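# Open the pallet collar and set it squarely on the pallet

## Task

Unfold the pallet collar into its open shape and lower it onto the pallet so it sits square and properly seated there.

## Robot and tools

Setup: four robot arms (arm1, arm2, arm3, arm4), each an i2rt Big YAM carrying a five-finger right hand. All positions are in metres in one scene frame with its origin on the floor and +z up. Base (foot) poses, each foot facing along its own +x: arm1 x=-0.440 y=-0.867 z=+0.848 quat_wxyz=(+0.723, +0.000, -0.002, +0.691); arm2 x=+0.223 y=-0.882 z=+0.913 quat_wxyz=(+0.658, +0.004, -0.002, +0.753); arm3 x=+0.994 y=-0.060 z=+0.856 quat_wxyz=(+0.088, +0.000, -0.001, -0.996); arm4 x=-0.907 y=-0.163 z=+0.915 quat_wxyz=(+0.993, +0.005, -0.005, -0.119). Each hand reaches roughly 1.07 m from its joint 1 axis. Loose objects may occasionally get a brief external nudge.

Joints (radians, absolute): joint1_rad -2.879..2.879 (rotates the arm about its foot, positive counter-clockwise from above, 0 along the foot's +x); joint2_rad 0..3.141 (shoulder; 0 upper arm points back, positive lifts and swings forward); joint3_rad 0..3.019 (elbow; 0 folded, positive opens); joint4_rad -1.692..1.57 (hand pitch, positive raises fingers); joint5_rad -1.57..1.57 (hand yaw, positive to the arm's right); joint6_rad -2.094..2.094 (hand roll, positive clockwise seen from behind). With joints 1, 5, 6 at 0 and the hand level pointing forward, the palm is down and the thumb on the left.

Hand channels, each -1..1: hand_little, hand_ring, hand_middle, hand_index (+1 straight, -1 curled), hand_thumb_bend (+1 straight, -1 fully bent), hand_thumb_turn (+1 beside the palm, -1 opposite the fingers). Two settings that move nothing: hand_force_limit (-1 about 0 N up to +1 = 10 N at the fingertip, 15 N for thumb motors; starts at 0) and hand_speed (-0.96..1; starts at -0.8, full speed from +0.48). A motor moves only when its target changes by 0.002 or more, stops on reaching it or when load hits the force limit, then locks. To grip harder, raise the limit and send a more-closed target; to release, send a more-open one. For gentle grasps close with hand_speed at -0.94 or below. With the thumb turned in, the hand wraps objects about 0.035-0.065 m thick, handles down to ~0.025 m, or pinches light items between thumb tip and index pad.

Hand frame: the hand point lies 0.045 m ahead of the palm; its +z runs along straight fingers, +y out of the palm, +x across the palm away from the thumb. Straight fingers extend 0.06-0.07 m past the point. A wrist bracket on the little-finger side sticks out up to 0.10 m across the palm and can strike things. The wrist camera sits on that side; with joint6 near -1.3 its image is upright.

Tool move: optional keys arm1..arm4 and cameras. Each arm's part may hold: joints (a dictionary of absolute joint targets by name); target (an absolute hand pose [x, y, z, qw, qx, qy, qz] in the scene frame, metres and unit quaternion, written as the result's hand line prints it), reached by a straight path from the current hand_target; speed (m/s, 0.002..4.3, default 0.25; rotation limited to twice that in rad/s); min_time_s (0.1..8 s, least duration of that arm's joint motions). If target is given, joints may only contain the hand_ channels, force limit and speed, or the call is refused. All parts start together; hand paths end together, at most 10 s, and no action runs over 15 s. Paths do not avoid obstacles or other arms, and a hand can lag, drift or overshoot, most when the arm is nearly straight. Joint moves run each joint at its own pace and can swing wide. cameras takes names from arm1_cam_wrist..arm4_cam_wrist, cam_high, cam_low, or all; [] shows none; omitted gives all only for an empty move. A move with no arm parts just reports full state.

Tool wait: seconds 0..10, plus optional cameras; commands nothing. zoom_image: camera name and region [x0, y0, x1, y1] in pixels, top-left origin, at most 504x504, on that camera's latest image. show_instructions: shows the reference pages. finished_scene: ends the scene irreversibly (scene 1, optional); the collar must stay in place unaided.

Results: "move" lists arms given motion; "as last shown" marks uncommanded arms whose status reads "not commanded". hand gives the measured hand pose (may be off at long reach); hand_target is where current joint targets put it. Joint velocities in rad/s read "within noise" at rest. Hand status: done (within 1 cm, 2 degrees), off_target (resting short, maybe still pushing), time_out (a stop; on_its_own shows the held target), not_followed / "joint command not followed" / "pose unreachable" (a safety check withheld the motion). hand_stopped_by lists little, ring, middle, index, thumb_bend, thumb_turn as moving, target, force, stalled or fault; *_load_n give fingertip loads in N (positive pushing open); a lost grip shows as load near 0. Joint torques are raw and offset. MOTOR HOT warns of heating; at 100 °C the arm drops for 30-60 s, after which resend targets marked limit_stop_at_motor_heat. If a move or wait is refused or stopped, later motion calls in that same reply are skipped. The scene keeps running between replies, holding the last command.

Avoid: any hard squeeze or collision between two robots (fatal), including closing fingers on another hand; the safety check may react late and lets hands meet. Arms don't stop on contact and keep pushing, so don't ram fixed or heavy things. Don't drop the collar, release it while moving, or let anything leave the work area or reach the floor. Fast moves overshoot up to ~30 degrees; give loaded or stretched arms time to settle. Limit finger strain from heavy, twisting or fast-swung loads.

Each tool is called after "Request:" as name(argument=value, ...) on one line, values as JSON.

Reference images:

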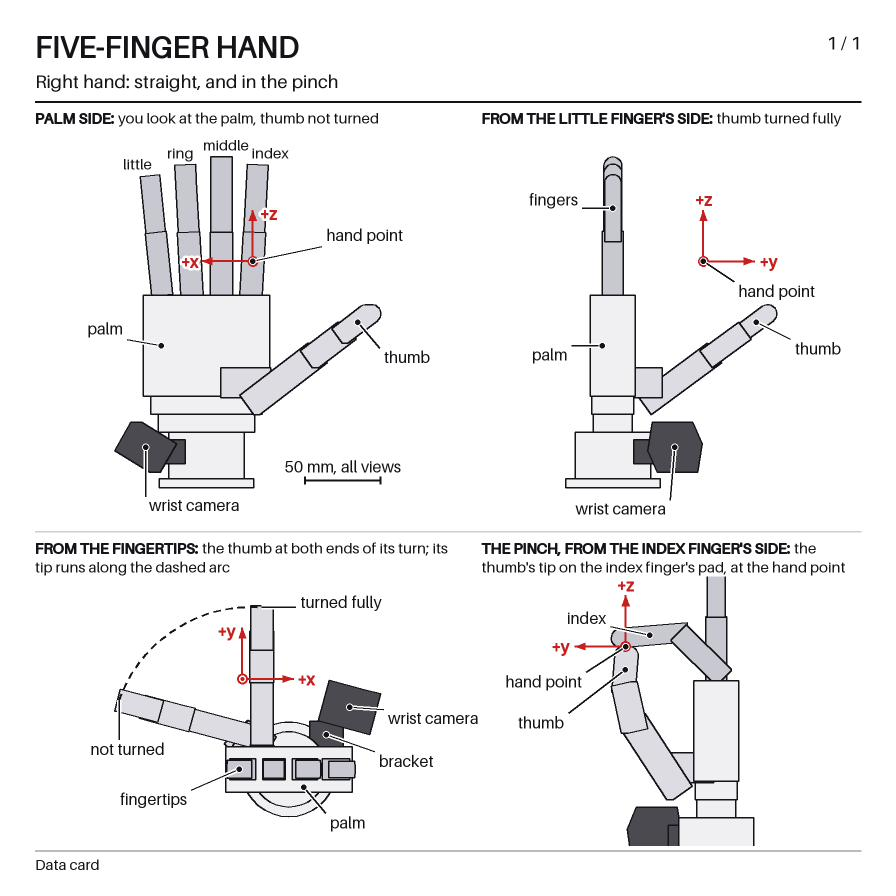

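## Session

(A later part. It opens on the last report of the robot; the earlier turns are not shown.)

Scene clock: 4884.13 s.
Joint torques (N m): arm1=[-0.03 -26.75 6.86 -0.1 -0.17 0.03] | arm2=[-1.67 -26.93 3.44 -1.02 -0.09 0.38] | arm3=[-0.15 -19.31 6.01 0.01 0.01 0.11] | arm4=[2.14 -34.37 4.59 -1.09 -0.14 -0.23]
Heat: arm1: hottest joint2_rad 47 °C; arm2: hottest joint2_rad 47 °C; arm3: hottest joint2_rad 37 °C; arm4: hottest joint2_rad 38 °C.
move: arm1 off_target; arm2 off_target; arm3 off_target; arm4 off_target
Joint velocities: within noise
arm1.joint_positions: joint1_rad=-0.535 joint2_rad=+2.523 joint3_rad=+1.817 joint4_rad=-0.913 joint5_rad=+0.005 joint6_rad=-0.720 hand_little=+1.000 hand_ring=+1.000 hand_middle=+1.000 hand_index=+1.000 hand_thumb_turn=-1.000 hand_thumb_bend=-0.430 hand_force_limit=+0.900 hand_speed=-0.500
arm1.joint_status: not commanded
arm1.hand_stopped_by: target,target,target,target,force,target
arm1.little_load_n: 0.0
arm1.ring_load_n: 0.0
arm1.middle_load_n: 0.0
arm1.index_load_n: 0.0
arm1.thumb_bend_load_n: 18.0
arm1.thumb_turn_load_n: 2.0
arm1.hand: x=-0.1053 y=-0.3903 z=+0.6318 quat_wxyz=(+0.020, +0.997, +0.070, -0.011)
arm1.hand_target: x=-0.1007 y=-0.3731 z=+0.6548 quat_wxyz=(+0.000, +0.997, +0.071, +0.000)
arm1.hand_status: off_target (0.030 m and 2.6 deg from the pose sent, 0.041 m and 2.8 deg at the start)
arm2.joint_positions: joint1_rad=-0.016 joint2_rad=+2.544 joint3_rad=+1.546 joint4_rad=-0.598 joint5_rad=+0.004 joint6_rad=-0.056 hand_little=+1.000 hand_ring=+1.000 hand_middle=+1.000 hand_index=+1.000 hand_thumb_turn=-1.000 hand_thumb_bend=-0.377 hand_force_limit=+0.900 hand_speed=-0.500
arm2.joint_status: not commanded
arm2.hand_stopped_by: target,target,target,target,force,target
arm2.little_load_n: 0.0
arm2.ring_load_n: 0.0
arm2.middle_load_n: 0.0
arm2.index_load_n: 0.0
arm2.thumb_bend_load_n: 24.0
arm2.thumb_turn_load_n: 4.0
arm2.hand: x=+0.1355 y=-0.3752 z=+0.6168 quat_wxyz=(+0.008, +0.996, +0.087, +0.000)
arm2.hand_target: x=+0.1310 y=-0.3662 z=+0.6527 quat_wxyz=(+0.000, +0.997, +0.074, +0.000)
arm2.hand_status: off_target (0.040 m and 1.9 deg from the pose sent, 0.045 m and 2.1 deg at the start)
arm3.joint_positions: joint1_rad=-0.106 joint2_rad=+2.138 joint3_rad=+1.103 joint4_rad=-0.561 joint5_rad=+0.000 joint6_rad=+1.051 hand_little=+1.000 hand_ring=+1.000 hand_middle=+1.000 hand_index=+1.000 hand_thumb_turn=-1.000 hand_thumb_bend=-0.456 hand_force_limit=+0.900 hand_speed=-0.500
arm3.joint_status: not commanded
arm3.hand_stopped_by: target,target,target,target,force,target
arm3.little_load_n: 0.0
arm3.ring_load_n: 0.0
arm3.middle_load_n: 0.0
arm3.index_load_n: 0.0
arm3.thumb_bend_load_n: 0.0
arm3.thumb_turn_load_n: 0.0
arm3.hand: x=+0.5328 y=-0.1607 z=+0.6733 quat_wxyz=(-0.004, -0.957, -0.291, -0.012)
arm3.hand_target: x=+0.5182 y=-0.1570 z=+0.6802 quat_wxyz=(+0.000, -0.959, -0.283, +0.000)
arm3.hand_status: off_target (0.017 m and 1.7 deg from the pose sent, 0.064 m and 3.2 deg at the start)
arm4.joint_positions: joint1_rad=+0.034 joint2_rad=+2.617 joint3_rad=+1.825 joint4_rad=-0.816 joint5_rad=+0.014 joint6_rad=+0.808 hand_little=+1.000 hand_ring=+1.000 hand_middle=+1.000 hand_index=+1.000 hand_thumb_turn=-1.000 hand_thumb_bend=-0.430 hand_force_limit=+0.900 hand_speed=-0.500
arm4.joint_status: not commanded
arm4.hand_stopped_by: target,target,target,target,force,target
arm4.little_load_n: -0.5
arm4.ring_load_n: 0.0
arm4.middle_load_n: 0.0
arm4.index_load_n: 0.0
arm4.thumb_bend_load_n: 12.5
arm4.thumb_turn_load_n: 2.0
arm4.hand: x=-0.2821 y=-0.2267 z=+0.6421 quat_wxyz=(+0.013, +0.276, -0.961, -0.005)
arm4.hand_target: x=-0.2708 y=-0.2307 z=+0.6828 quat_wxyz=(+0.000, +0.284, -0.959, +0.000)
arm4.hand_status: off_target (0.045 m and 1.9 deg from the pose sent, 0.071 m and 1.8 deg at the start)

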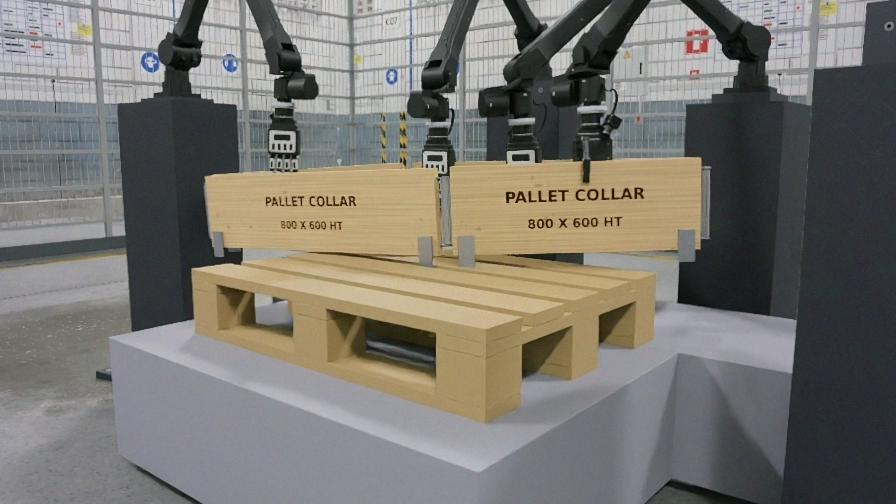

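Request:
move(arm1={"target": [-0.1004, -0.3727, 0.615, 0, 0.9975, 0.0706, 0], "speed": 0.03}, arm2={"target": [0.131, -0.366, 0.625, 0, 0.9973, 0.0732, 0], "speed": 0.03}, arm3={"joints": {"hand_thumb_bend": 0.15, "hand_force_limit": 0.0, "hand_speed": 0.3}}, arm4={"target": [-0.2706, -0.231, 0.600, 0, 0.284, -0.9588, 0], "speed": 0.03}, cameras=["cam_low"])

Request:
move(arm3={"target": [0.518, -0.157, 0.765, 0, -0.9591, -0.2832, 0], "speed": 0.12}, cameras=["arm4_cam_wrist"])

Scene clock: 4949.00 s.
Joint torques (N m): arm1=[0.44 -21.66 8.31 1.76 -0.15 0.07] | arm2=[-2.2 -22.24 5.46 0.28 -0.18 0.32] | arm3=[-0.56 -18.2 5.96 0.23 0.04 0.15] | arm4=[2.08 -21.77 9.57 1.66 0.04 -0.11]
Heat: arm1: hottest joint2_rad 48 °C; arm2: hottest joint2_rad 44 °C; arm3: hottest joint2_rad 36 °C; arm4: hottest joint2_rad 41 °C.
move: arm1 off_target; arm2 off_target; arm3 done; arm4 off_target
Joint velocities: within noise
arm1.joint_positions: joint1_rad=-0.535 joint2_rad=+2.536 joint3_rad=+1.817 joint4_rad=-0.910 joint5_rad=+0.005 joint6_rad=-0.720 hand_little=+1.000 hand_ring=+1.000 hand_middle=+1.000 hand_index=+1.000 hand_thumb_turn=-1.000 hand_thumb_bend=-0.430 hand_force_limit=+0.900 hand_speed=-0.500
arm1.joint_status: not commanded
arm1.hand_stopped_by: target,target,target,target,force,target
arm1.little_load_n: 0.0
arm1.ring_load_n: 0.0
arm1.middle_load_n: 0.0
arm1.index_load_n: 0.0
arm1.thumb_bend_load_n: 16.0
arm1.thumb_turn_load_n: 4.5
arm1.hand: x=-0.1073 y=-0.3934 z=+0.6243 quat_wxyz=(+0.024, +0.997, +0.070, -0.014)
arm1.hand_target: x=-0.1010 y=-0.3734 z=+0.6160 quat_wxyz=(+0.000, +0.997, +0.071, +0.000)
arm1.hand_status: off_target (0.024 m and 3.2 deg from the pose sent, 0.025 m and 2.6 deg at the start)
arm2.joint_positions: joint1_rad=-0.012 joint2_rad=+2.551 joint3_rad=+1.546 joint4_rad=-0.598 joint5_rad=+0.006 joint6_rad=-0.050 hand_little=+1.000 hand_ring=+1.000 hand_middle=+1.000 hand_index=+1.000 hand_thumb_turn=-1.000 hand_thumb_bend=-0.377 hand_force_limit=+0.900 hand_speed=-0.500
arm2.joint_status: not commanded
arm2.hand_stopped_by: target,target,target,target,force,target
arm2.little_load_n: 0.0
arm2.ring_load_n: 0.0
arm2.middle_load_n: 0.0
arm2.index_load_n: 0.0
arm2.thumb_bend_load_n: 15.5
arm2.thumb_turn_load_n: 1.0
arm2.hand: x=+0.1339 y=-0.3783 z=+0.6133 quat_wxyz=(+0.012, +0.996, +0.086, +0.002)
arm2.hand_target: x=+0.1311 y=-0.3660 z=+0.6250 quat_wxyz=(+0.000, +0.997, +0.073, +0.000)
arm2.hand_status: off_target (0.017 m and 2.0 deg from the pose sent, 0.013 m and 1.8 deg at the start)
arm3.joint_positions: joint1_rad=-0.106 joint2_rad=+2.138 joint3_rad=+1.103 joint4_rad=-0.561 joint5_rad=+0.000 joint6_rad=+1.051 hand_little=+1.000 hand_ring=+1.000 hand_middle=+1.000 hand_index=+1.000 hand_thumb_turn=-1.000 hand_thumb_bend=+0.150 hand_force_limit=+0.000 hand_speed=+0.300
arm3.joint_status: all done
arm3.hand_stopped_by: target,target,target,target,target,target
arm3.little_load_n: 0.0
arm3.ring_load_n: 0.0
arm3.middle_load_n: 0.0
arm3.index_load_n: 0.0
arm3.thumb_bend_load_n: 0.0
arm3.thumb_turn_load_n: 0.0
arm3.hand: x=+0.5328 y=-0.1606 z=+0.6733 quat_wxyz=(-0.004, -0.957, -0.291, -0.012)
arm3.hand_target: x=+0.5182 y=-0.1569 z=+0.6802 quat_wxyz=(+0.000, -0.959, -0.283, +0.000)
arm3.hand_status: not commanded
arm4.joint_positions: joint1_rad=+0.029 joint2_rad=+2.637 joint3_rad=+1.835 joint4_rad=-0.803 joint5_rad=+0.010 joint6_rad=+0.792 hand_little=+1.000 hand_ring=+1.000 hand_middle=+1.000 hand_index=+1.000 hand_thumb_turn=-1.000 hand_thumb_bend=-0.430 hand_force_limit=+0.900 hand_speed=-0.500
arm4.joint_status: not commanded
arm4.hand_stopped_by: target,target,target,target,force,target
arm4.little_load_n: 0.0
arm4.ring_load_n: 0.0
arm4.middle_load_n: 0.0
arm4.index_load_n: 0.0
arm4.thumb_bend_load_n: 13.5
arm4.thumb_turn_load_n: 1.0
arm4.hand: x=-0.2826 y=-0.2294 z=+0.6323 quat_wxyz=(+0.011, +0.281, -0.960, -0.007)
arm4.hand_target: x=-0.2731 y=-0.2308 z=+0.6020 quat_wxyz=(+0.000, +0.284, -0.959, +0.000)
arm4.hand_status: off_target (0.035 m and 1.5 deg from the pose sent, 0.044 m and 1.9 deg at the start)

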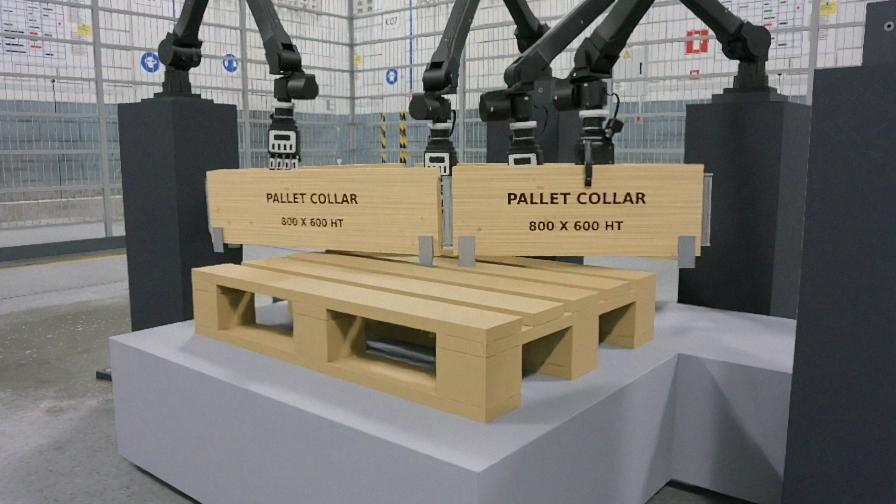

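Scene clock: 4950.43 s.
Joint torques (N m): arm1=[0.03 -21.42 8.32 1.81 -0.16 0.06] | arm2=[-2.26 -22.42 5.37 0.31 -0.16 0.31] | arm3=[-0.44 -18.49 7.27 0.02 0.06 0.08] | arm4=[2.26 -21.89 9.62 1.65 0.05 -0.11]
Heat: arm1: hottest joint2_rad 48 °C; arm2: hottest joint2_rad 44 °C; arm3: hottest joint2_rad 36 °C; arm4: hottest joint2_rad 41 °C.
move: arm3 off_target
Joint velocities: within noise
arm1, arm2, arm4: as last shown
arm2.ring_load_n: -0.5
arm3.joint_positions: joint1_rad=-0.106 joint2_rad=+1.963 joint3_rad=+1.103 joint4_rad=-0.740 joint5_rad=+0.000 joint6_rad=+1.051 hand_little=+1.000 hand_ring=+1.000 hand_middle=+1.000 hand_index=+1.000 hand_thumb_turn=-1.000 hand_thumb_bend=+0.150 hand_force_limit=+0.000 hand_speed=+0.300
arm3.joint_status: not commanded
arm3.hand_stopped_by: target,target,target,target,target,target
arm3.little_load_n: 0.0
arm3.ring_load_n: 0.0
arm3.middle_load_n: 0.0
arm3.index_load_n: 0.0
arm3.thumb_bend_load_n: 0.0
arm3.thumb_turn_load_n: 0.0
arm3.hand: x=+0.5327 y=-0.1604 z=+0.7534 quat_wxyz=(-0.004, -0.957, -0.291, -0.014)
arm3.hand_target: x=+0.5183 y=-0.1569 z=+0.7651 quat_wxyz=(+0.000, -0.959, -0.283, +0.000)
arm3.hand_status: off_target (0.019 m and 1.9 deg from the pose sent, 0.093 m and 1.7 deg at the start)
arm4_cam_wrist: T_world_to_cam=[[-0.76248, 0.6461, 0.03436, -0.09304], [0.58165, 0.66121, 0.4738, 0.01783], [0.2834, 0.38125, -0.87996, 0.83771]] pos_world=[-0.31872, -0.27105, 0.73191]

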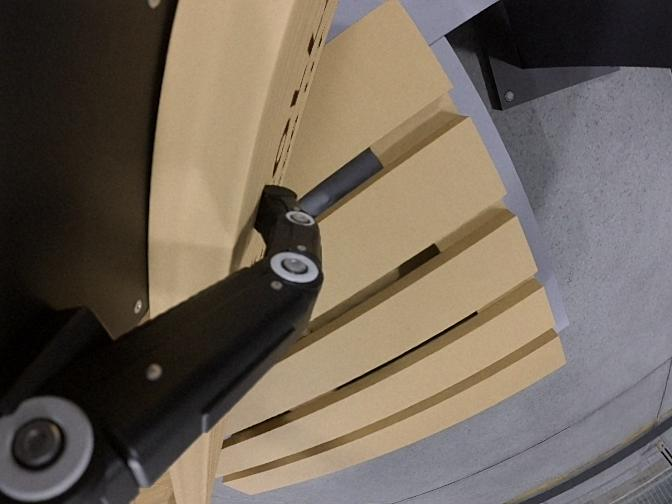

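Request:
move(arm3={"target": [0.609, -0.093, 0.765, 0, -0.9591, -0.2832, 0], "speed": 0.12}, arm4={"joints": {"hand_thumb_bend": 0.15, "hand_force_limit": 0.0, "hand_speed": 0.3}}, cameras=["arm3_cam_wrist", "cam_low"])

Scene clock: 4959.57 s.
Joint torques (N m): arm1=[-0.09 -21.71 8.38 1.77 -0.16 0.06] | arm2=[-1.73 -22.3 5.39 0.28 -0.18 0.31] | arm3=[0.15 -16.03 5.07 0.54 -0.09 -0.11] | arm4=[2.2 -25.88 7.61 0.65 0.07 -0.09]
Heat: arm1: hottest joint2_rad 48 °C; arm2: hottest joint2_rad 45 °C; arm3: hottest joint2_rad 36 °C; arm4: hottest joint2_rad 40 °C.
move: arm3 done; arm4 done
Joint velocities: within noise
arm1, arm2: as last shown
arm1.thumb_bend_load_n: 16.5
arm2.ring_load_n: 0.0
arm2.thumb_bend_load_n: 16.0
arm2.thumb_turn_load_n: 1.5
arm2.hand_target: x=+0.1310 y=-0.3660 z=+0.6250 quat_wxyz=(+0.000, +0.997, +0.073, +0.000)
arm3.joint_positions: joint1_rad=-0.254 joint2_rad=+1.803 joint3_rad=+0.845 joint4_rad=-0.637 joint5_rad=+0.003 joint6_rad=+0.927 hand_little=+1.000 hand_ring=+1.000 hand_middle=+1.000 hand_index=+1.000 hand_thumb_turn=-1.000 hand_thumb_bend=+0.150 hand_force_limit=+0.000 hand_speed=+0.300
arm3.joint_status: not commanded
arm3.hand_stopped_by: target,target,target,target,target,target
arm3.little_load_n: 0.0
arm3.ring_load_n: 0.0
arm3.middle_load_n: 0.0
arm3.index_load_n: 0.0
arm3.thumb_bend_load_n: 0.0
arm3.thumb_turn_load_n: 0.0
arm3.hand: x=+0.6138 y=-0.0968 z=+0.7590 quat_wxyz=(-0.004, -0.960, -0.280, -0.012)
arm3.hand_target: x=+0.6090 y=-0.0931 z=+0.7650 quat_wxyz=(+0.000, -0.959, -0.283, +0.000)
arm3.hand_status: done (0.009 m and 1.5 deg from the pose sent, 0.102 m and 1.9 deg at the start)
arm4.joint_positions: joint1_rad=+0.029 joint2_rad=+2.679 joint3_rad=+1.857 joint4_rad=-0.775 joint5_rad=+0.009 joint6_rad=+0.791 hand_little=+1.000 hand_ring=+1.000 hand_middle=+1.000 hand_index=+1.000 hand_thumb_turn=-1.000 hand_thumb_bend=+0.150 hand_force_limit=+0.000 hand_speed=+0.300
arm4.joint_status: all done
arm4.hand_stopped_by: target,target,target,target,target,target
arm4.little_load_n: 0.0
arm4.ring_load_n: 0.0
arm4.middle_load_n: 0.0
arm4.index_load_n: 0.0
arm4.thumb_bend_load_n: 0.0
arm4.thumb_turn_load_n: 0.0
arm4.hand: x=-0.2814 y=-0.2292 z=+0.6112 quat_wxyz=(+0.007, +0.281, -0.960, -0.005)
arm4.hand_target: x=-0.2732 y=-0.2307 z=+0.6019 quat_wxyz=(+0.000, +0.284, -0.959, +0.000)
arm4.hand_status: not commanded
arm3_cam_wrist: T_world_to_cam=[[0.7771, -0.62829, 0.03688, -0.57118], [-0.54412, -0.64123, 0.54107, -0.14521], [-0.3163, -0.44054, -0.84017, 0.90482]] pos_world=[0.65105, -0.05338, 0.85984]

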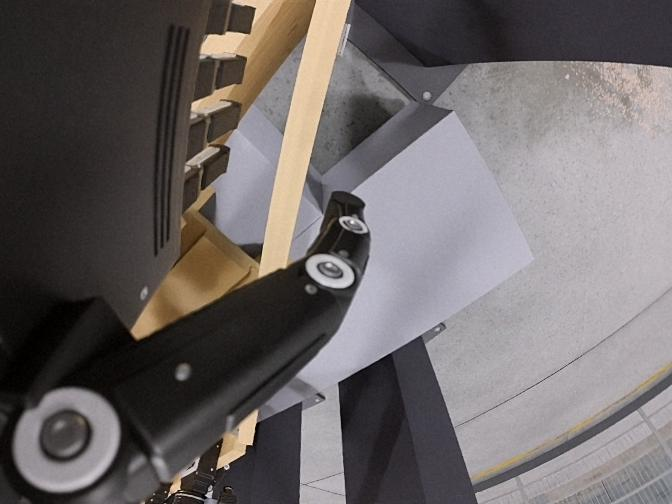

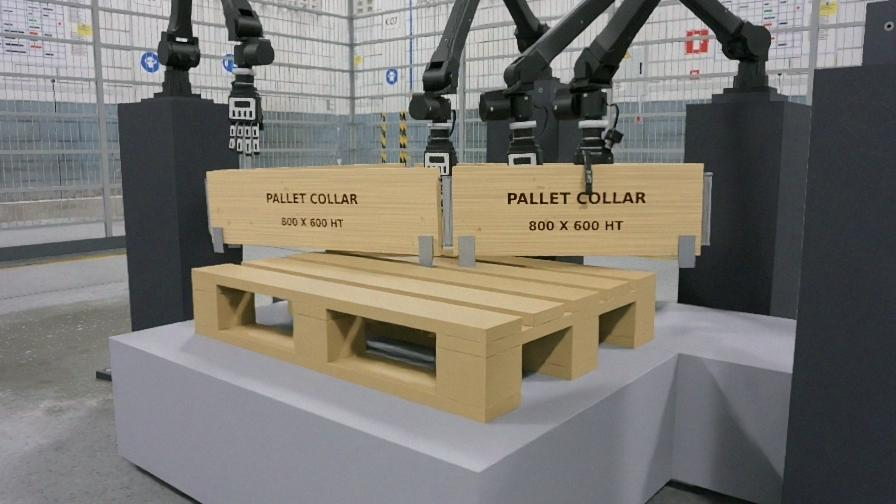

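Request:
zoom_image(camera="arm3_cam_wrist", region=[200, 100, 380, 300])

Request:
move(arm4={"target": [-0.2732, -0.2307, 0.760, 0, 0.284, -0.9588, 0], "speed": 0.15})

Scaled by 2.520 from the camera's image (finer frame: 960x720).

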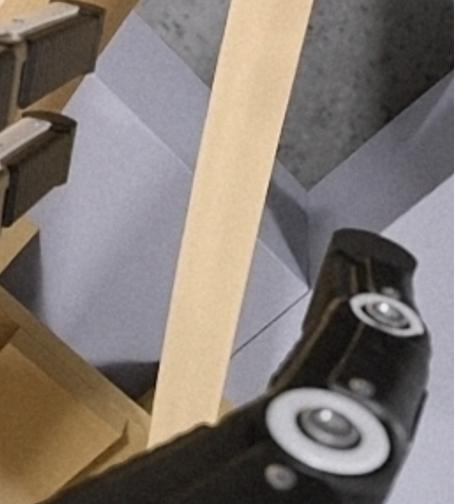

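Scene clock: 4964.53 s.
Joint torques (N m): arm1=[0.21 -21.83 8.51 1.74 -0.16 0.04] | arm2=[-1.85 -22.36 5.45 0.29 -0.19 0.32] | arm3=[-0.26 -15.33 4.79 0.55 -0.04 -0.16] | arm4=[2.61 -28.16 5.26 -0.29 0.07 -0.09]
Heat: arm1: hottest joint2_rad 47 °C; arm2: hottest joint2_rad 46 °C; arm3: hottest joint2_rad 36 °C; arm4: hottest joint2_rad 40 °C.
move: arm4 done
Joint velocities: within noise
arm1, arm2, arm3: as last shown
arm2.thumb_bend_load_n: 15.5
arm3.joint_positions: joint1_rad=-0.254 joint2_rad=+1.803 joint3_rad=+0.845 joint4_rad=-0.637 joint5_rad=+0.003 joint6_rad=+0.926 hand_little=+1.000 hand_ring=+1.000 hand_middle=+1.000 hand_index=+1.000 hand_thumb_turn=-1.000 hand_thumb_bend=+0.150 hand_force_limit=+0.000 hand_speed=+0.300
arm4.joint_positions: joint1_rad=+0.029 joint2_rad=+2.409 joint3_rad=+1.787 joint4_rad=-0.934 joint5_rad=+0.009 joint6_rad=+0.791 hand_little=+1.000 hand_ring=+1.000 hand_middle=+1.000 hand_index=+1.000 hand_thumb_turn=-1.000 hand_thumb_bend=+0.150 hand_force_limit=+0.000 hand_speed=+0.300
arm4.joint_status: not commanded
arm4.hand_stopped_by: target,target,target,target,target,target
arm4.little_load_n: 0.0
arm4.ring_load_n: 0.0
arm4.middle_load_n: 0.0
arm4.index_load_n: 0.0
arm4.thumb_bend_load_n: -0.5
arm4.thumb_turn_load_n: 0.0
arm4.hand: x=-0.2642 y=-0.2346 z=+0.7622 quat_wxyz=(-0.011, +0.281, -0.960, +0.005)
arm4.hand_target: x=-0.2731 y=-0.2308 z=+0.7601 quat_wxyz=(+0.000, +0.284, -0.959, +0.000)
arm4.hand_status: done (0.010 m and 1.4 deg from the pose sent, 0.149 m and 1.1 deg at the start)
pictures: none

Request:
move(arm3={"target": [0.613, -0.100, 0.685, 0, -0.9591, -0.2832, 0], "speed": 0.06}, arm4={"target": [-0.170, -0.1525, 0.765, 0, 0.284, -0.9588, 0], "speed": 0.12}, cameras=["arm3_cam_wrist", "arm4_cam_wrist", "cam_high"])

Request:
zoom_image(camera="arm3_cam_wrist", region=[180, 0, 380, 300])

Request:
zoom_image(camera="arm4_cam_wrist", region=[200, 100, 380, 300])

Request:
zoom_image(camera="cam_high", region=[445, 215, 565, 335])

Request:
zoom_image(camera="cam_high", region=[340, 120, 460, 240])

Scene clock: 4979.03 s.
Joint torques (N m): arm1=[0.38 -21.71 8.29 1.72 -0.18 0.06] | arm2=[-2.02 -22.36 5.44 0.28 -0.19 0.32] | arm3=[0.91 -13.63 3.41 0.66 -0.12 0.1] | arm4=[2.49 -27.93 10.97 -0.35 0.01 0]
Heat: arm1: hottest joint2_rad 47 °C; arm2: hottest joint2_rad 47 °C; arm3: hottest joint2_rad 36 °C; arm4: hottest joint2_rad 38 °C.
move: arm3 done; arm4 off_target
Joint velocities: within noise
arm1, arm2: as last shown
arm1.thumb_turn_load_n: 4.0
arm3.joint_positions: joint1_rad=-0.254 joint2_rad=+1.988 joint3_rad=+0.827 joint4_rad=-0.413 joint5_rad=+0.003 joint6_rad=+0.926 hand_little=+1.000 hand_ring=+1.000 hand_middle=+1.000 hand_index=+1.000 hand_thumb_turn=-1.000 hand_thumb_bend=+0.150 hand_force_limit=+0.000 hand_speed=+0.300
arm3.joint_status: not commanded
arm3.hand_stopped_by: target,target,target,target,target,target
arm3.little_load_n: 0.0
arm3.ring_load_n: 0.0
arm3.middle_load_n: 0.0
arm3.index_load_n: -0.5
arm3.thumb_bend_load_n: 0.0
arm3.thumb_turn_load_n: 0.0
arm3.hand: x=+0.6137 y=-0.0969 z=+0.6865 quat_wxyz=(-0.001, -0.960, -0.280, -0.002)
arm3.hand_target: x=+0.6130 y=-0.1000 z=+0.6850 quat_wxyz=(+0.000, -0.959, -0.283, +0.000)
arm3.hand_status: done (0.004 m and 0.4 deg from the pose sent, 0.074 m and 1.5 deg at the start)
arm4.joint_positions: joint1_rad=+0.160 joint2_rad=+2.627 joint3_rad=+2.258 joint4_rad=-1.207 joint5_rad=+0.009 joint6_rad=+0.913 hand_little=+1.000 hand_ring=+1.000 hand_middle=+1.000 hand_index=+1.000 hand_thumb_turn=-1.000 hand_thumb_bend=+0.150 hand_force_limit=+0.000 hand_speed=+0.300
arm4.joint_status: not commanded
arm4.hand_stopped_by: target,target,target,target,target,target
arm4.little_load_n: 0.0
arm4.ring_load_n: 0.0
arm4.middle_load_n: 0.5
arm4.index_load_n: 0.0
arm4.thumb_bend_load_n: -0.5
arm4.thumb_turn_load_n: 0.0
arm4.hand: x=-0.1759 y=-0.1551 z=+0.7739 quat_wxyz=(-0.002, +0.285, -0.958, +0.000)
arm4.hand_target: x=-0.1706 y=-0.1524 z=+0.7650 quat_wxyz=(-0.001, +0.284, -0.959, +0.000)
arm4.hand_status: off_target (0.011 m and 0.3 deg from the pose sent, 0.125 m and 1.4 deg at the start)
arm3_cam_wrist: T_world_to_cam=[[0.77788, -0.6281, 0.0199, -0.55729], [-0.53268, -0.64224, 0.55116, -0.12026], [-0.3334, -0.43933, -0.83416, 0.85036]] pos_world=[0.65295, -0.05368, 0.78671]
arm4_cam_wrist: T_world_to_cam=[[-0.7695, 0.63859, 0.00844, -0.04677], [0.56115, 0.66975, 0.48636, -0.17235], [0.30494, 0.37899, -0.87372, 0.90225]] pos_world=[-0.2144, -0.19664, 0.87253]

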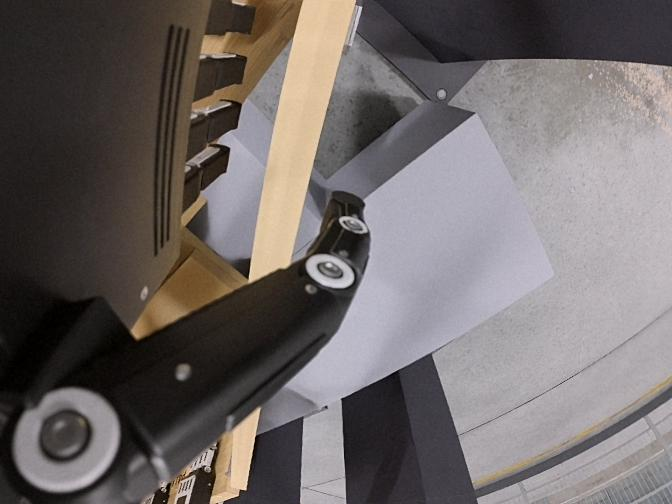

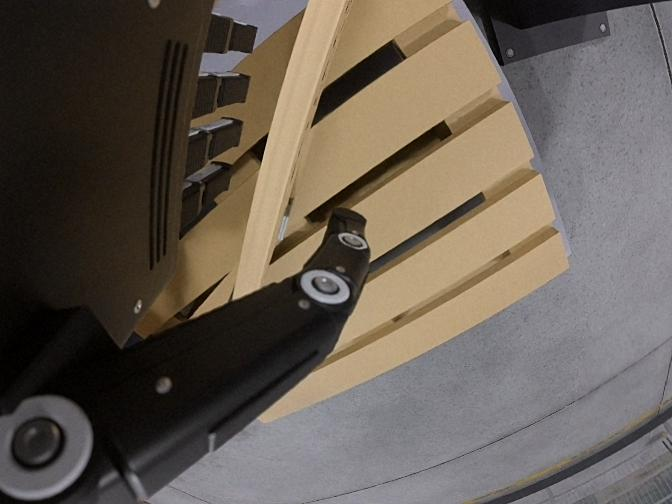

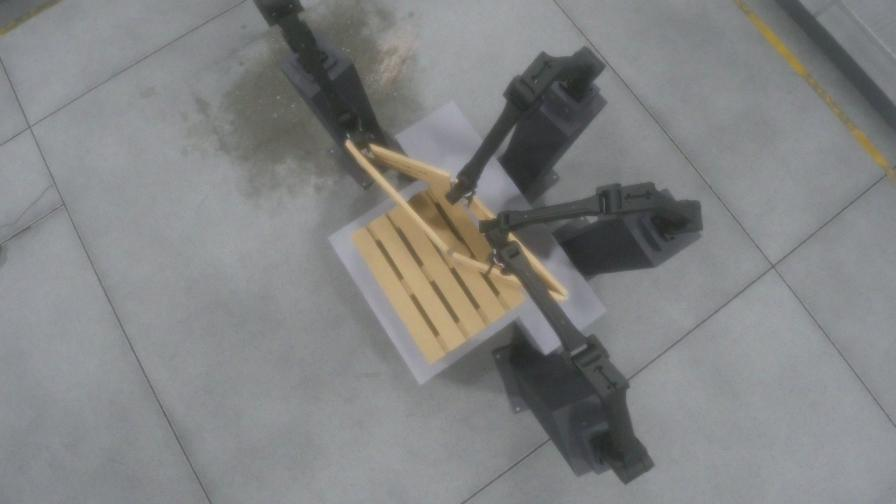

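Scaled by 1.680 from the camera's image (finer frame: 960x720).

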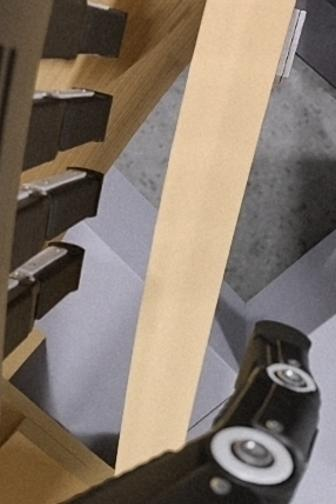

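Scaled by 2.520 from the camera's image (finer frame: 960x720).

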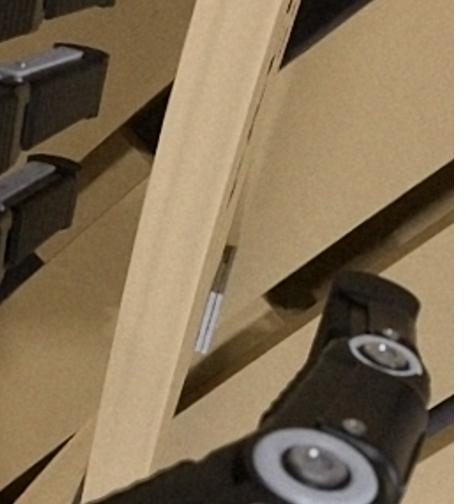

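Scaled by 4.200 from the camera's image (finer frame: 1280x720).

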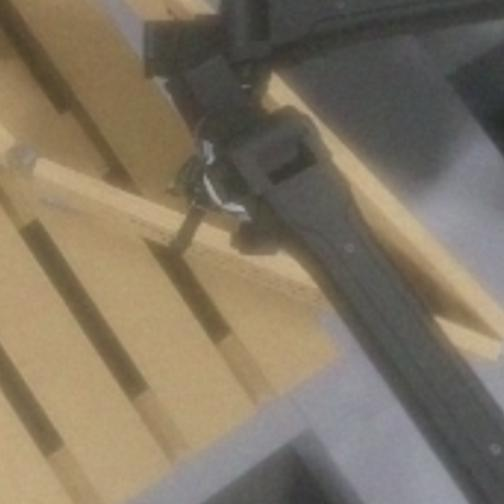

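Scaled by 4.200 from the camera's image (finer frame: 1280x720).

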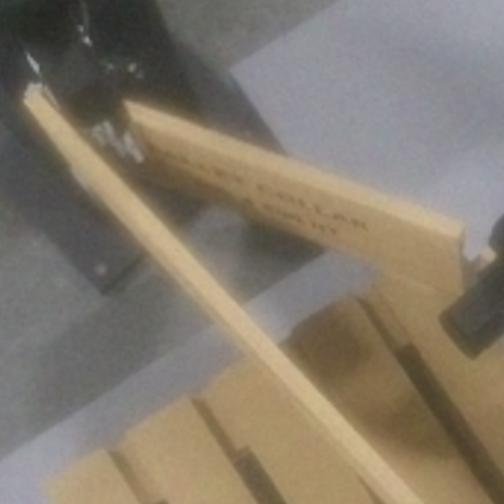

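Request:
move(arm3={"target": [0.619, -0.111, 0.665, 0, -0.9591, -0.2832, 0], "speed": 0.06, "joints": {"hand_thumb_bend": 0.35}}, cameras=["arm3_cam_wrist"])

Scene clock: 4991.90 s.
Joint torques (N m): arm1=[0.32 -21.89 8.32 1.7 -0.15 0.04] | arm2=[-2.08 -22.18 5.41 0.28 -0.19 0.32] | arm3=[0.44 -13.92 2.67 0.92 -0.04 0.14] | arm4=[2.61 -28.1 10.89 -0.32 0 0.04]
Heat: arm1: hottest joint2_rad 46 °C; arm2: hottest joint2_rad 47 °C; arm3: hottest joint2_rad 35 °C; arm4: hottest joint2_rad 39 °C.
move: arm3 done
Joint velocities: within noise
arm1, arm2, arm4: as last shown
arm1.ring_load_n: -0.5
arm2.thumb_bend_load_n: 16.0
arm3.joint_positions: joint1_rad=-0.228 joint2_rad=+2.038 joint3_rad=+0.815 joint4_rad=-0.351 joint5_rad=+0.003 joint6_rad=+0.940 hand_little=+1.000 hand_ring=+1.000 hand_middle=+1.000 hand_index=+1.000 hand_thumb_turn=-1.000 hand_thumb_bend=+0.350 hand_force_limit=+0.000 hand_speed=+0.300
arm3.joint_status: all done
arm3.hand_stopped_by: target,target,target,target,target,target
arm3.little_load_n: 0.0
arm3.ring_load_n: 0.0
arm3.middle_load_n: 0.0
arm3.index_load_n: 0.0
arm3.thumb_bend_load_n: 0.0
arm3.thumb_turn_load_n: 0.0
arm3.hand: x=+0.6199 y=-0.1071 z=+0.6667 quat_wxyz=(+0.000, -0.958, -0.286, -0.002)
arm3.hand_target: x=+0.6191 y=-0.1110 z=+0.6650 quat_wxyz=(+0.000, -0.959, -0.283, +0.000)
arm3.hand_status: done (0.004 m and 0.4 deg from the pose sent, 0.026 m and 0.5 deg at the start)
arm4.joint_positions: joint1_rad=+0.160 joint2_rad=+2.627 joint3_rad=+2.258 joint4_rad=-1.208 joint5_rad=+0.009 joint6_rad=+0.913 hand_little=+1.000 hand_ring=+1.000 hand_middle=+1.000 hand_index=+1.000 hand_thumb_turn=-1.000 hand_thumb_bend=+0.150 hand_force_limit=+0.000 hand_speed=+0.300
arm4.middle_load_n: 0.0
arm4.thumb_bend_load_n: 0.0
arm4.hand: x=-0.1758 y=-0.1551 z=+0.7740 quat_wxyz=(-0.002, +0.285, -0.958, +0.000)
arm3_cam_wrist: T_world_to_cam=[[0.78528, -0.61884, 0.01922, -0.57124], [-0.52459, -0.64856, 0.55151, -0.11837], [-0.32883, -0.44317, -0.83395, 0.82793]] pos_world=[0.65874, -0.06336, 0.76671]

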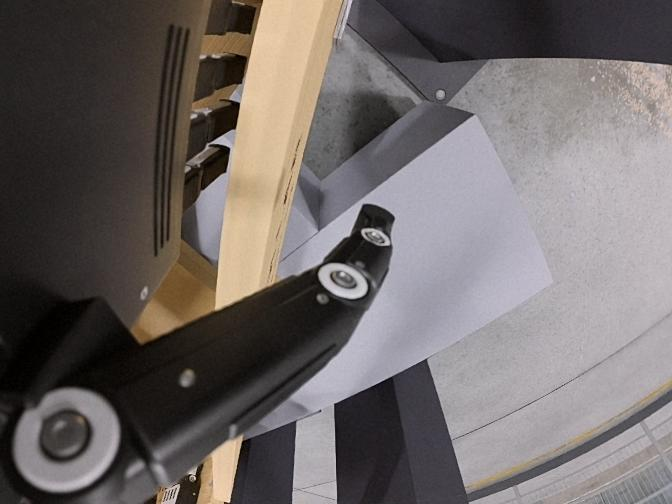

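Request:
move(arm3={"target": [0.617, -0.109, 0.611, 0, -0.9591, -0.2832, 0], "speed": 0.06}, arm4={"target": [-0.163, -0.161, 0.685, 0, 0.284, -0.9588, 0], "speed": 0.06}, cameras=["arm3_cam_wrist", "arm4_cam_wrist"])

Request:
zoom_image(camera="arm4_cam_wrist", region=[180, 0, 380, 300])

Scene clock: 5010.20 s.
Joint torques (N m): arm1=[0.15 -21.36 8.49 1.81 -0.14 0.04] | arm2=[-1.67 -22.12 5.38 0.29 -0.17 0.34] | arm3=[-0.15 -10.7 4.78 1.81 -0.14 0.14] | arm4=[2.26 -31.62 7.02 0.08 -0.03 -0.06]
Heat: arm1: hottest joint2_rad 46 °C; arm2: hottest joint2_rad 47 °C; arm3: hottest joint2_rad 35 °C; arm4: hottest joint2_rad 39 °C.
move: arm3 off_target; arm4 not_followed
Joint velocities: within noise
arm1.joint_positions: joint1_rad=-0.535 joint2_rad=+2.535 joint3_rad=+1.817 joint4_rad=-0.910 joint5_rad=+0.005 joint6_rad=-0.720 hand_little=+1.000 hand_ring=+1.000 hand_middle=+1.000 hand_index=+1.000 hand_thumb_turn=-1.000 hand_thumb_bend=-0.430 hand_force_limit=+0.900 hand_speed=-0.500
arm1.joint_status: not commanded
arm1.hand_stopped_by: target,target,target,target,force,target
arm1.little_load_n: 0.0
arm1.ring_load_n: 0.0
arm1.middle_load_n: 0.0
arm1.index_load_n: 0.0
arm1.thumb_bend_load_n: 17.0
arm1.thumb_turn_load_n: 3.0
arm1.hand: x=-0.1072 y=-0.3932 z=+0.6247 quat_wxyz=(+0.023, +0.997, +0.070, -0.014)
arm1.hand_target: x=-0.1010 y=-0.3733 z=+0.6161 quat_wxyz=(+0.000, +0.997, +0.071, +0.000)
arm1.hand_status: not commanded
arm2: as last shown
arm2.joint_positions: joint1_rad=-0.013 joint2_rad=+2.551 joint3_rad=+1.546 joint4_rad=-0.598 joint5_rad=+0.005 joint6_rad=-0.052 hand_little=+1.000 hand_ring=+1.000 hand_middle=+1.000 hand_index=+1.000 hand_thumb_turn=-1.000 hand_thumb_bend=-0.377 hand_force_limit=+0.900 hand_speed=-0.500
arm2.thumb_bend_load_n: 19.5
arm2.thumb_turn_load_n: 2.5
arm2.hand: x=+0.1342 y=-0.3783 z=+0.6133 quat_wxyz=(+0.012, +0.996, +0.087, +0.001)
arm2.hand_target: x=+0.1310 y=-0.3661 z=+0.6250 quat_wxyz=(+0.000, +0.997, +0.073, +0.000)
arm3.joint_positions: joint1_rad=-0.228 joint2_rad=+2.152 joint3_rad=+0.820 joint4_rad=-0.255 joint5_rad=+0.005 joint6_rad=+0.940 hand_little=+1.000 hand_ring=+1.000 hand_middle=+1.000 hand_index=+1.000 hand_thumb_turn=-1.000 hand_thumb_bend=+0.350 hand_force_limit=+0.000 hand_speed=+0.300
arm3.joint_status: not commanded
arm3.hand_stopped_by: target,target,target,target,target,target
arm3.little_load_n: 0.0
arm3.ring_load_n: 0.0
arm3.middle_load_n: 0.0
arm3.index_load_n: 0.0
arm3.thumb_bend_load_n: 0.0
arm3.thumb_turn_load_n: 0.0
arm3.hand: x=+0.6294 y=-0.1073 z=+0.6265 quat_wxyz=(-0.002, -0.958, -0.286, -0.008)
arm3.hand_target: x=+0.6178 y=-0.1089 z=+0.6121 quat_wxyz=(+0.000, -0.959, -0.283, +0.000)
arm3.hand_status: off_target (0.020 m and 1.0 deg from the pose sent, 0.056 m and 0.4 deg at the start)
arm4.joint_positions: joint1_rad=+0.160 joint2_rad=+2.745 joint3_rad=+2.327 joint4_rad=-1.183 joint5_rad=+0.009 joint6_rad=+0.913 hand_little=+1.000 hand_ring=+1.000 hand_middle=+1.000 hand_index=+1.000 hand_thumb_turn=-1.000 hand_thumb_bend=+0.150 hand_force_limit=+0.000 hand_speed=+0.300
arm4.joint_status: not commanded
arm4.hand_stopped_by: target,target,target,target,target,target
arm4.little_load_n: 0.0
arm4.ring_load_n: 0.0
arm4.middle_load_n: 0.0
arm4.index_load_n: 0.0
arm4.thumb_bend_load_n: 0.0
arm4.thumb_turn_load_n: 0.0
arm4.hand: x=-0.1762 y=-0.1545 z=+0.7136 quat_wxyz=(+0.009, +0.286, -0.958, -0.004)
arm4.hand_target: x=-0.1762 y=-0.1545 z=+0.7136 quat_wxyz=(+0.009, +0.286, -0.958, -0.004)
arm4.hand_status: not_followed (0.032 m and 1.1 deg from the pose sent, 0.090 m and 0.3 deg at the start)
pose unreachable (arm4 arm): on one or more control steps of this call this arm could not follow its commanded pose, so it was not sent that pose on those steps. On the call's last step it was still not sent that pose. It may still have moved: this result reports where it is.
cause: moving toward the commanded pose would bring a part of the arm too close to another arm (the arm1 arm, at the place that arm is still heading or pushing toward).
arm3_cam_wrist: T_world_to_cam=[[0.7848, -0.61911, 0.02833, -0.58357], [-0.53171, -0.64912, 0.54399, -0.08226], [-0.31839, -0.44199, -0.83861, 0.79398]] pos_world=[0.66704, -0.06376, 0.72713]
arm4_cam_wrist: T_world_to_cam=[[-0.76921, 0.63839, 0.02778, -0.0607], [0.57234, 0.66899, 0.47422, -0.13274], [0.28415, 0.38068, -0.87997, 0.85058]] pos_world=[-0.21241, -0.19624, 0.81312]

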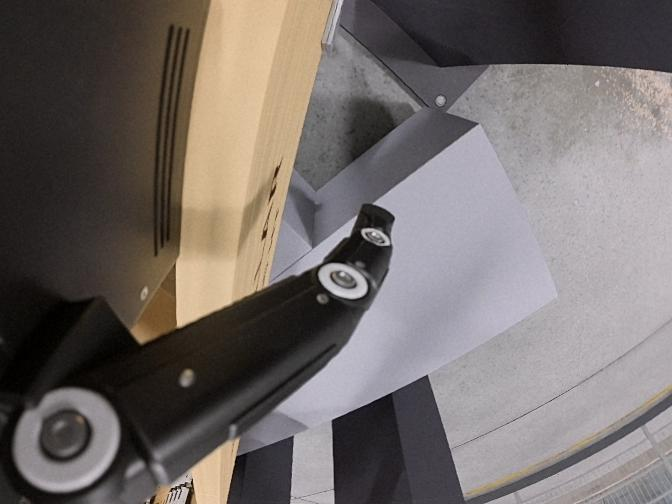

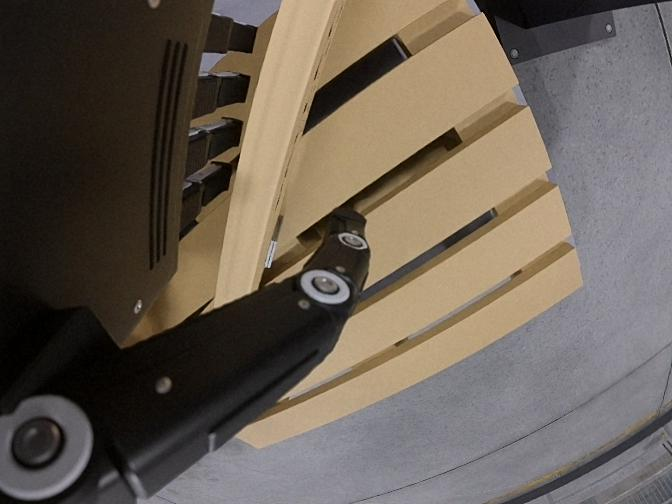

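Scaled by 1.680 from the camera's image (finer frame: 960x720).

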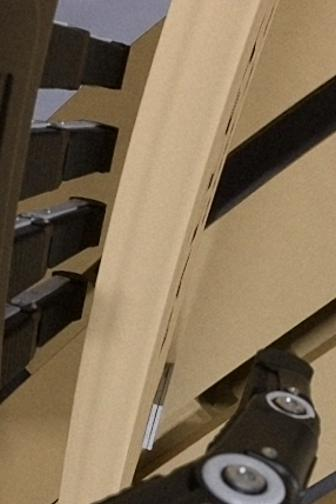

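Request:
move(arm3={"target": [0.608, -0.109, 0.594, 0, -0.9591, -0.2832, 0], "speed": 0.06}, arm4={"target": [-0.259, -0.226, 0.72, 0, 0.284, -0.9588, 0], "speed": 0.06}, cameras=["arm3_cam_wrist", "arm4_cam_wrist"])

Request:
zoom_image(camera="arm4_cam_wrist", region=[180, 0, 380, 300])

Scene clock: 5028.83 s.
Joint torques (N m): arm1=[-0.26 -21.07 8.1 1.84 -0.17 0.03] | arm2=[-1.38 -21.95 4.94 0.29 -0.14 0.42] | arm3=[1.49 -9.47 6.56 2.1 -0.4 0.08] | arm4=[2.2 -31.44 6.99 0.13 -0.04 -0.07]
Heat: arm1: hottest joint2_rad 46 °C; arm2: hottest joint2_rad 47 °C; arm3: hottest joint2_rad 35 °C; arm4: hottest joint2_rad 39 °C.
move: arm3 off_target; arm4 not_followed
Joint velocities: within noise
arm1.joint_positions: joint1_rad=-0.535 joint2_rad=+2.527 joint3_rad=+1.821 joint4_rad=-0.910 joint5_rad=+0.005 joint6_rad=-0.719 hand_little=+1.000 hand_ring=+1.000 hand_middle=+1.000 hand_index=+1.000 hand_thumb_turn=-1.000 hand_thumb_bend=-0.430 hand_force_limit=+0.900 hand_speed=-0.500
arm1.joint_status: not commanded
arm1.hand_stopped_by: target,target,target,target,force,target
arm1.little_load_n: 0.0
arm1.ring_load_n: 0.0
arm1.middle_load_n: 0.0
arm1.index_load_n: 0.5
arm1.thumb_bend_load_n: 19.5
arm1.thumb_turn_load_n: 3.0
arm1.hand: x=-0.1044 y=-0.3889 z=+0.6303 quat_wxyz=(+0.019, +0.997, +0.069, -0.010)
arm1.hand_target: x=-0.1009 y=-0.3732 z=+0.6162 quat_wxyz=(+0.000, +0.997, +0.071, +0.000)
arm1.hand_status: not commanded
arm2: as last shown
arm2.joint_positions: joint1_rad=-0.018 joint2_rad=+2.548 joint3_rad=+1.553 joint4_rad=-0.598 joint5_rad=+0.005 joint6_rad=-0.058 hand_little=+1.000 hand_ring=+1.000 hand_middle=+1.000 hand_index=+1.000 hand_thumb_turn=-1.000 hand_thumb_bend=-0.376 hand_force_limit=+0.900 hand_speed=-0.500
arm2.thumb_bend_load_n: 27.5
arm2.thumb_turn_load_n: 4.5
arm2.hand: x=+0.1365 y=-0.3724 z=+0.6158 quat_wxyz=(+0.006, +0.996, +0.087, +0.001)
arm2.hand_target: x=+0.1311 y=-0.3662 z=+0.6249 quat_wxyz=(+0.000, +0.997, +0.073, +0.000)
arm3.joint_positions: joint1_rad=-0.236 joint2_rad=+2.184 joint3_rad=+0.833 joint4_rad=-0.251 joint5_rad=+0.011 joint6_rad=+0.940 hand_little=+1.000 hand_ring=+1.000 hand_middle=+1.000 hand_index=+1.000 hand_thumb_turn=-1.000 hand_thumb_bend=+0.350 hand_force_limit=+0.000 hand_speed=+0.300
arm3.joint_status: not commanded
arm3.hand_stopped_by: target,target,target,target,target,target
arm3.little_load_n: 0.0
arm3.ring_load_n: 0.0
arm3.middle_load_n: 0.0
arm3.index_load_n: 0.0
arm3.thumb_bend_load_n: 0.0
arm3.thumb_turn_load_n: 0.0
arm3.hand: x=+0.6314 y=-0.1034 z=+0.6161 quat_wxyz=(-0.001, -0.959, -0.282, -0.016)
arm3.hand_target: x=+0.6097 y=-0.1088 z=+0.5966 quat_wxyz=(+0.000, -0.959, -0.283, +0.000)
arm3.hand_status: off_target (0.033 m and 1.8 deg from the pose sent, 0.039 m and 1.0 deg at the start)
arm4.joint_positions: joint1_rad=+0.160 joint2_rad=+2.742 joint3_rad=+2.318 joint4_rad=-1.181 joint5_rad=+0.009 joint6_rad=+0.913 hand_little=+1.000 hand_ring=+1.000 hand_middle=+1.000 hand_index=+1.000 hand_thumb_turn=-1.000 hand_thumb_bend=+0.150 hand_force_limit=+0.000 hand_speed=+0.300
arm4.joint_status: not commanded
arm4.hand_stopped_by: target,target,target,target,target,target
arm4.little_load_n: 0.0
arm4.ring_load_n: -0.5
arm4.middle_load_n: 0.0
arm4.index_load_n: 0.0
arm4.thumb_bend_load_n: 0.0
arm4.thumb_turn_load_n: 0.0
arm4.hand: x=-0.1785 y=-0.1543 z=+0.7127 quat_wxyz=(+0.011, +0.286, -0.958, -0.005)
arm4.hand_target: x=-0.1785 y=-0.1543 z=+0.7127 quat_wxyz=(+0.011, +0.286, -0.958, -0.005)
arm4.hand_status: not_followed (0.108 m and 1.4 deg from the pose sent, 0.110 m and 1.1 deg at the start; pose on its path clipped on 9 of 60 steps)
pose unreachable (arm4 arm): on one or more control steps of this call this arm could not follow its commanded pose, so it was not sent that pose on those steps. On the call's last step it was still not sent that pose. It may still have moved: this result reports where it is.
cause: moving toward the commanded pose would bring a part of the arm too close to another arm (the arm1 arm, along the way the arms are being sent, or toward where that arm still pushes).
arm3_cam_wrist: T_world_to_cam=[[0.77946, -0.62536, 0.037, -0.58505], [-0.54495, -0.64774, 0.53241, -0.0574], [-0.30898, -0.43516, -0.84567, 0.78676]] pos_world=[0.66784, -0.06067, 0.71755]
arm4_cam_wrist: T_world_to_cam=[[-0.76913, 0.63833, 0.03121, -0.06505], [0.57427, 0.66886, 0.47207, -0.12927], [0.28046, 0.381, -0.88101, 0.85045]] pos_world=[-0.21431, -0.19604, 0.81231]

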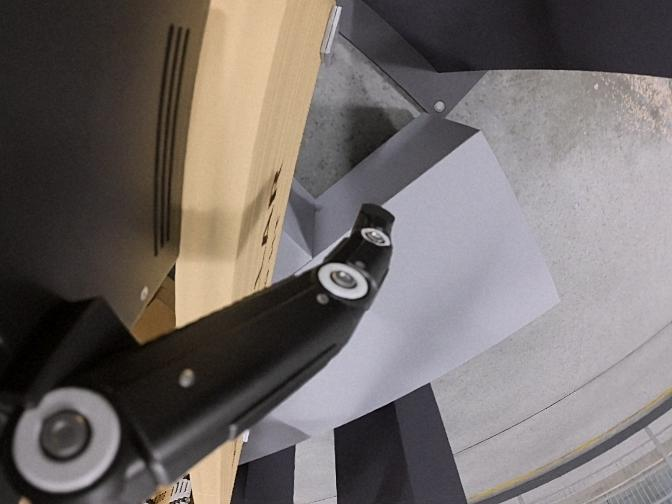

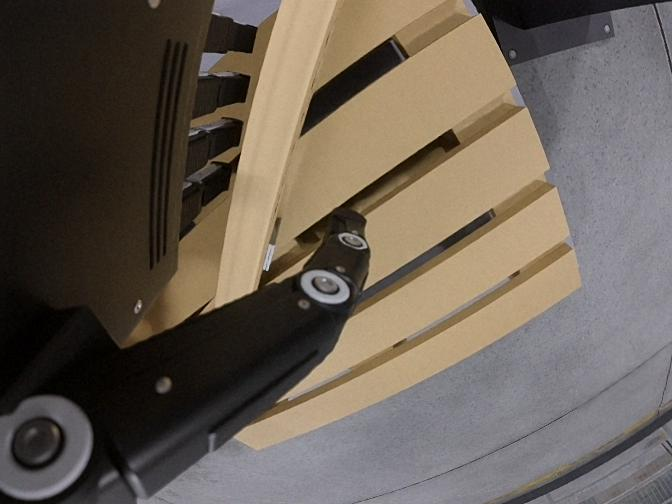

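Scaled by 1.680 from the camera's image (finer frame: 960x720).

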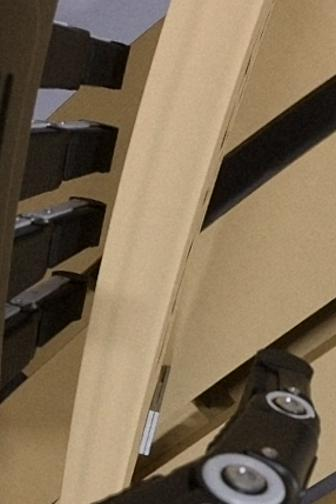

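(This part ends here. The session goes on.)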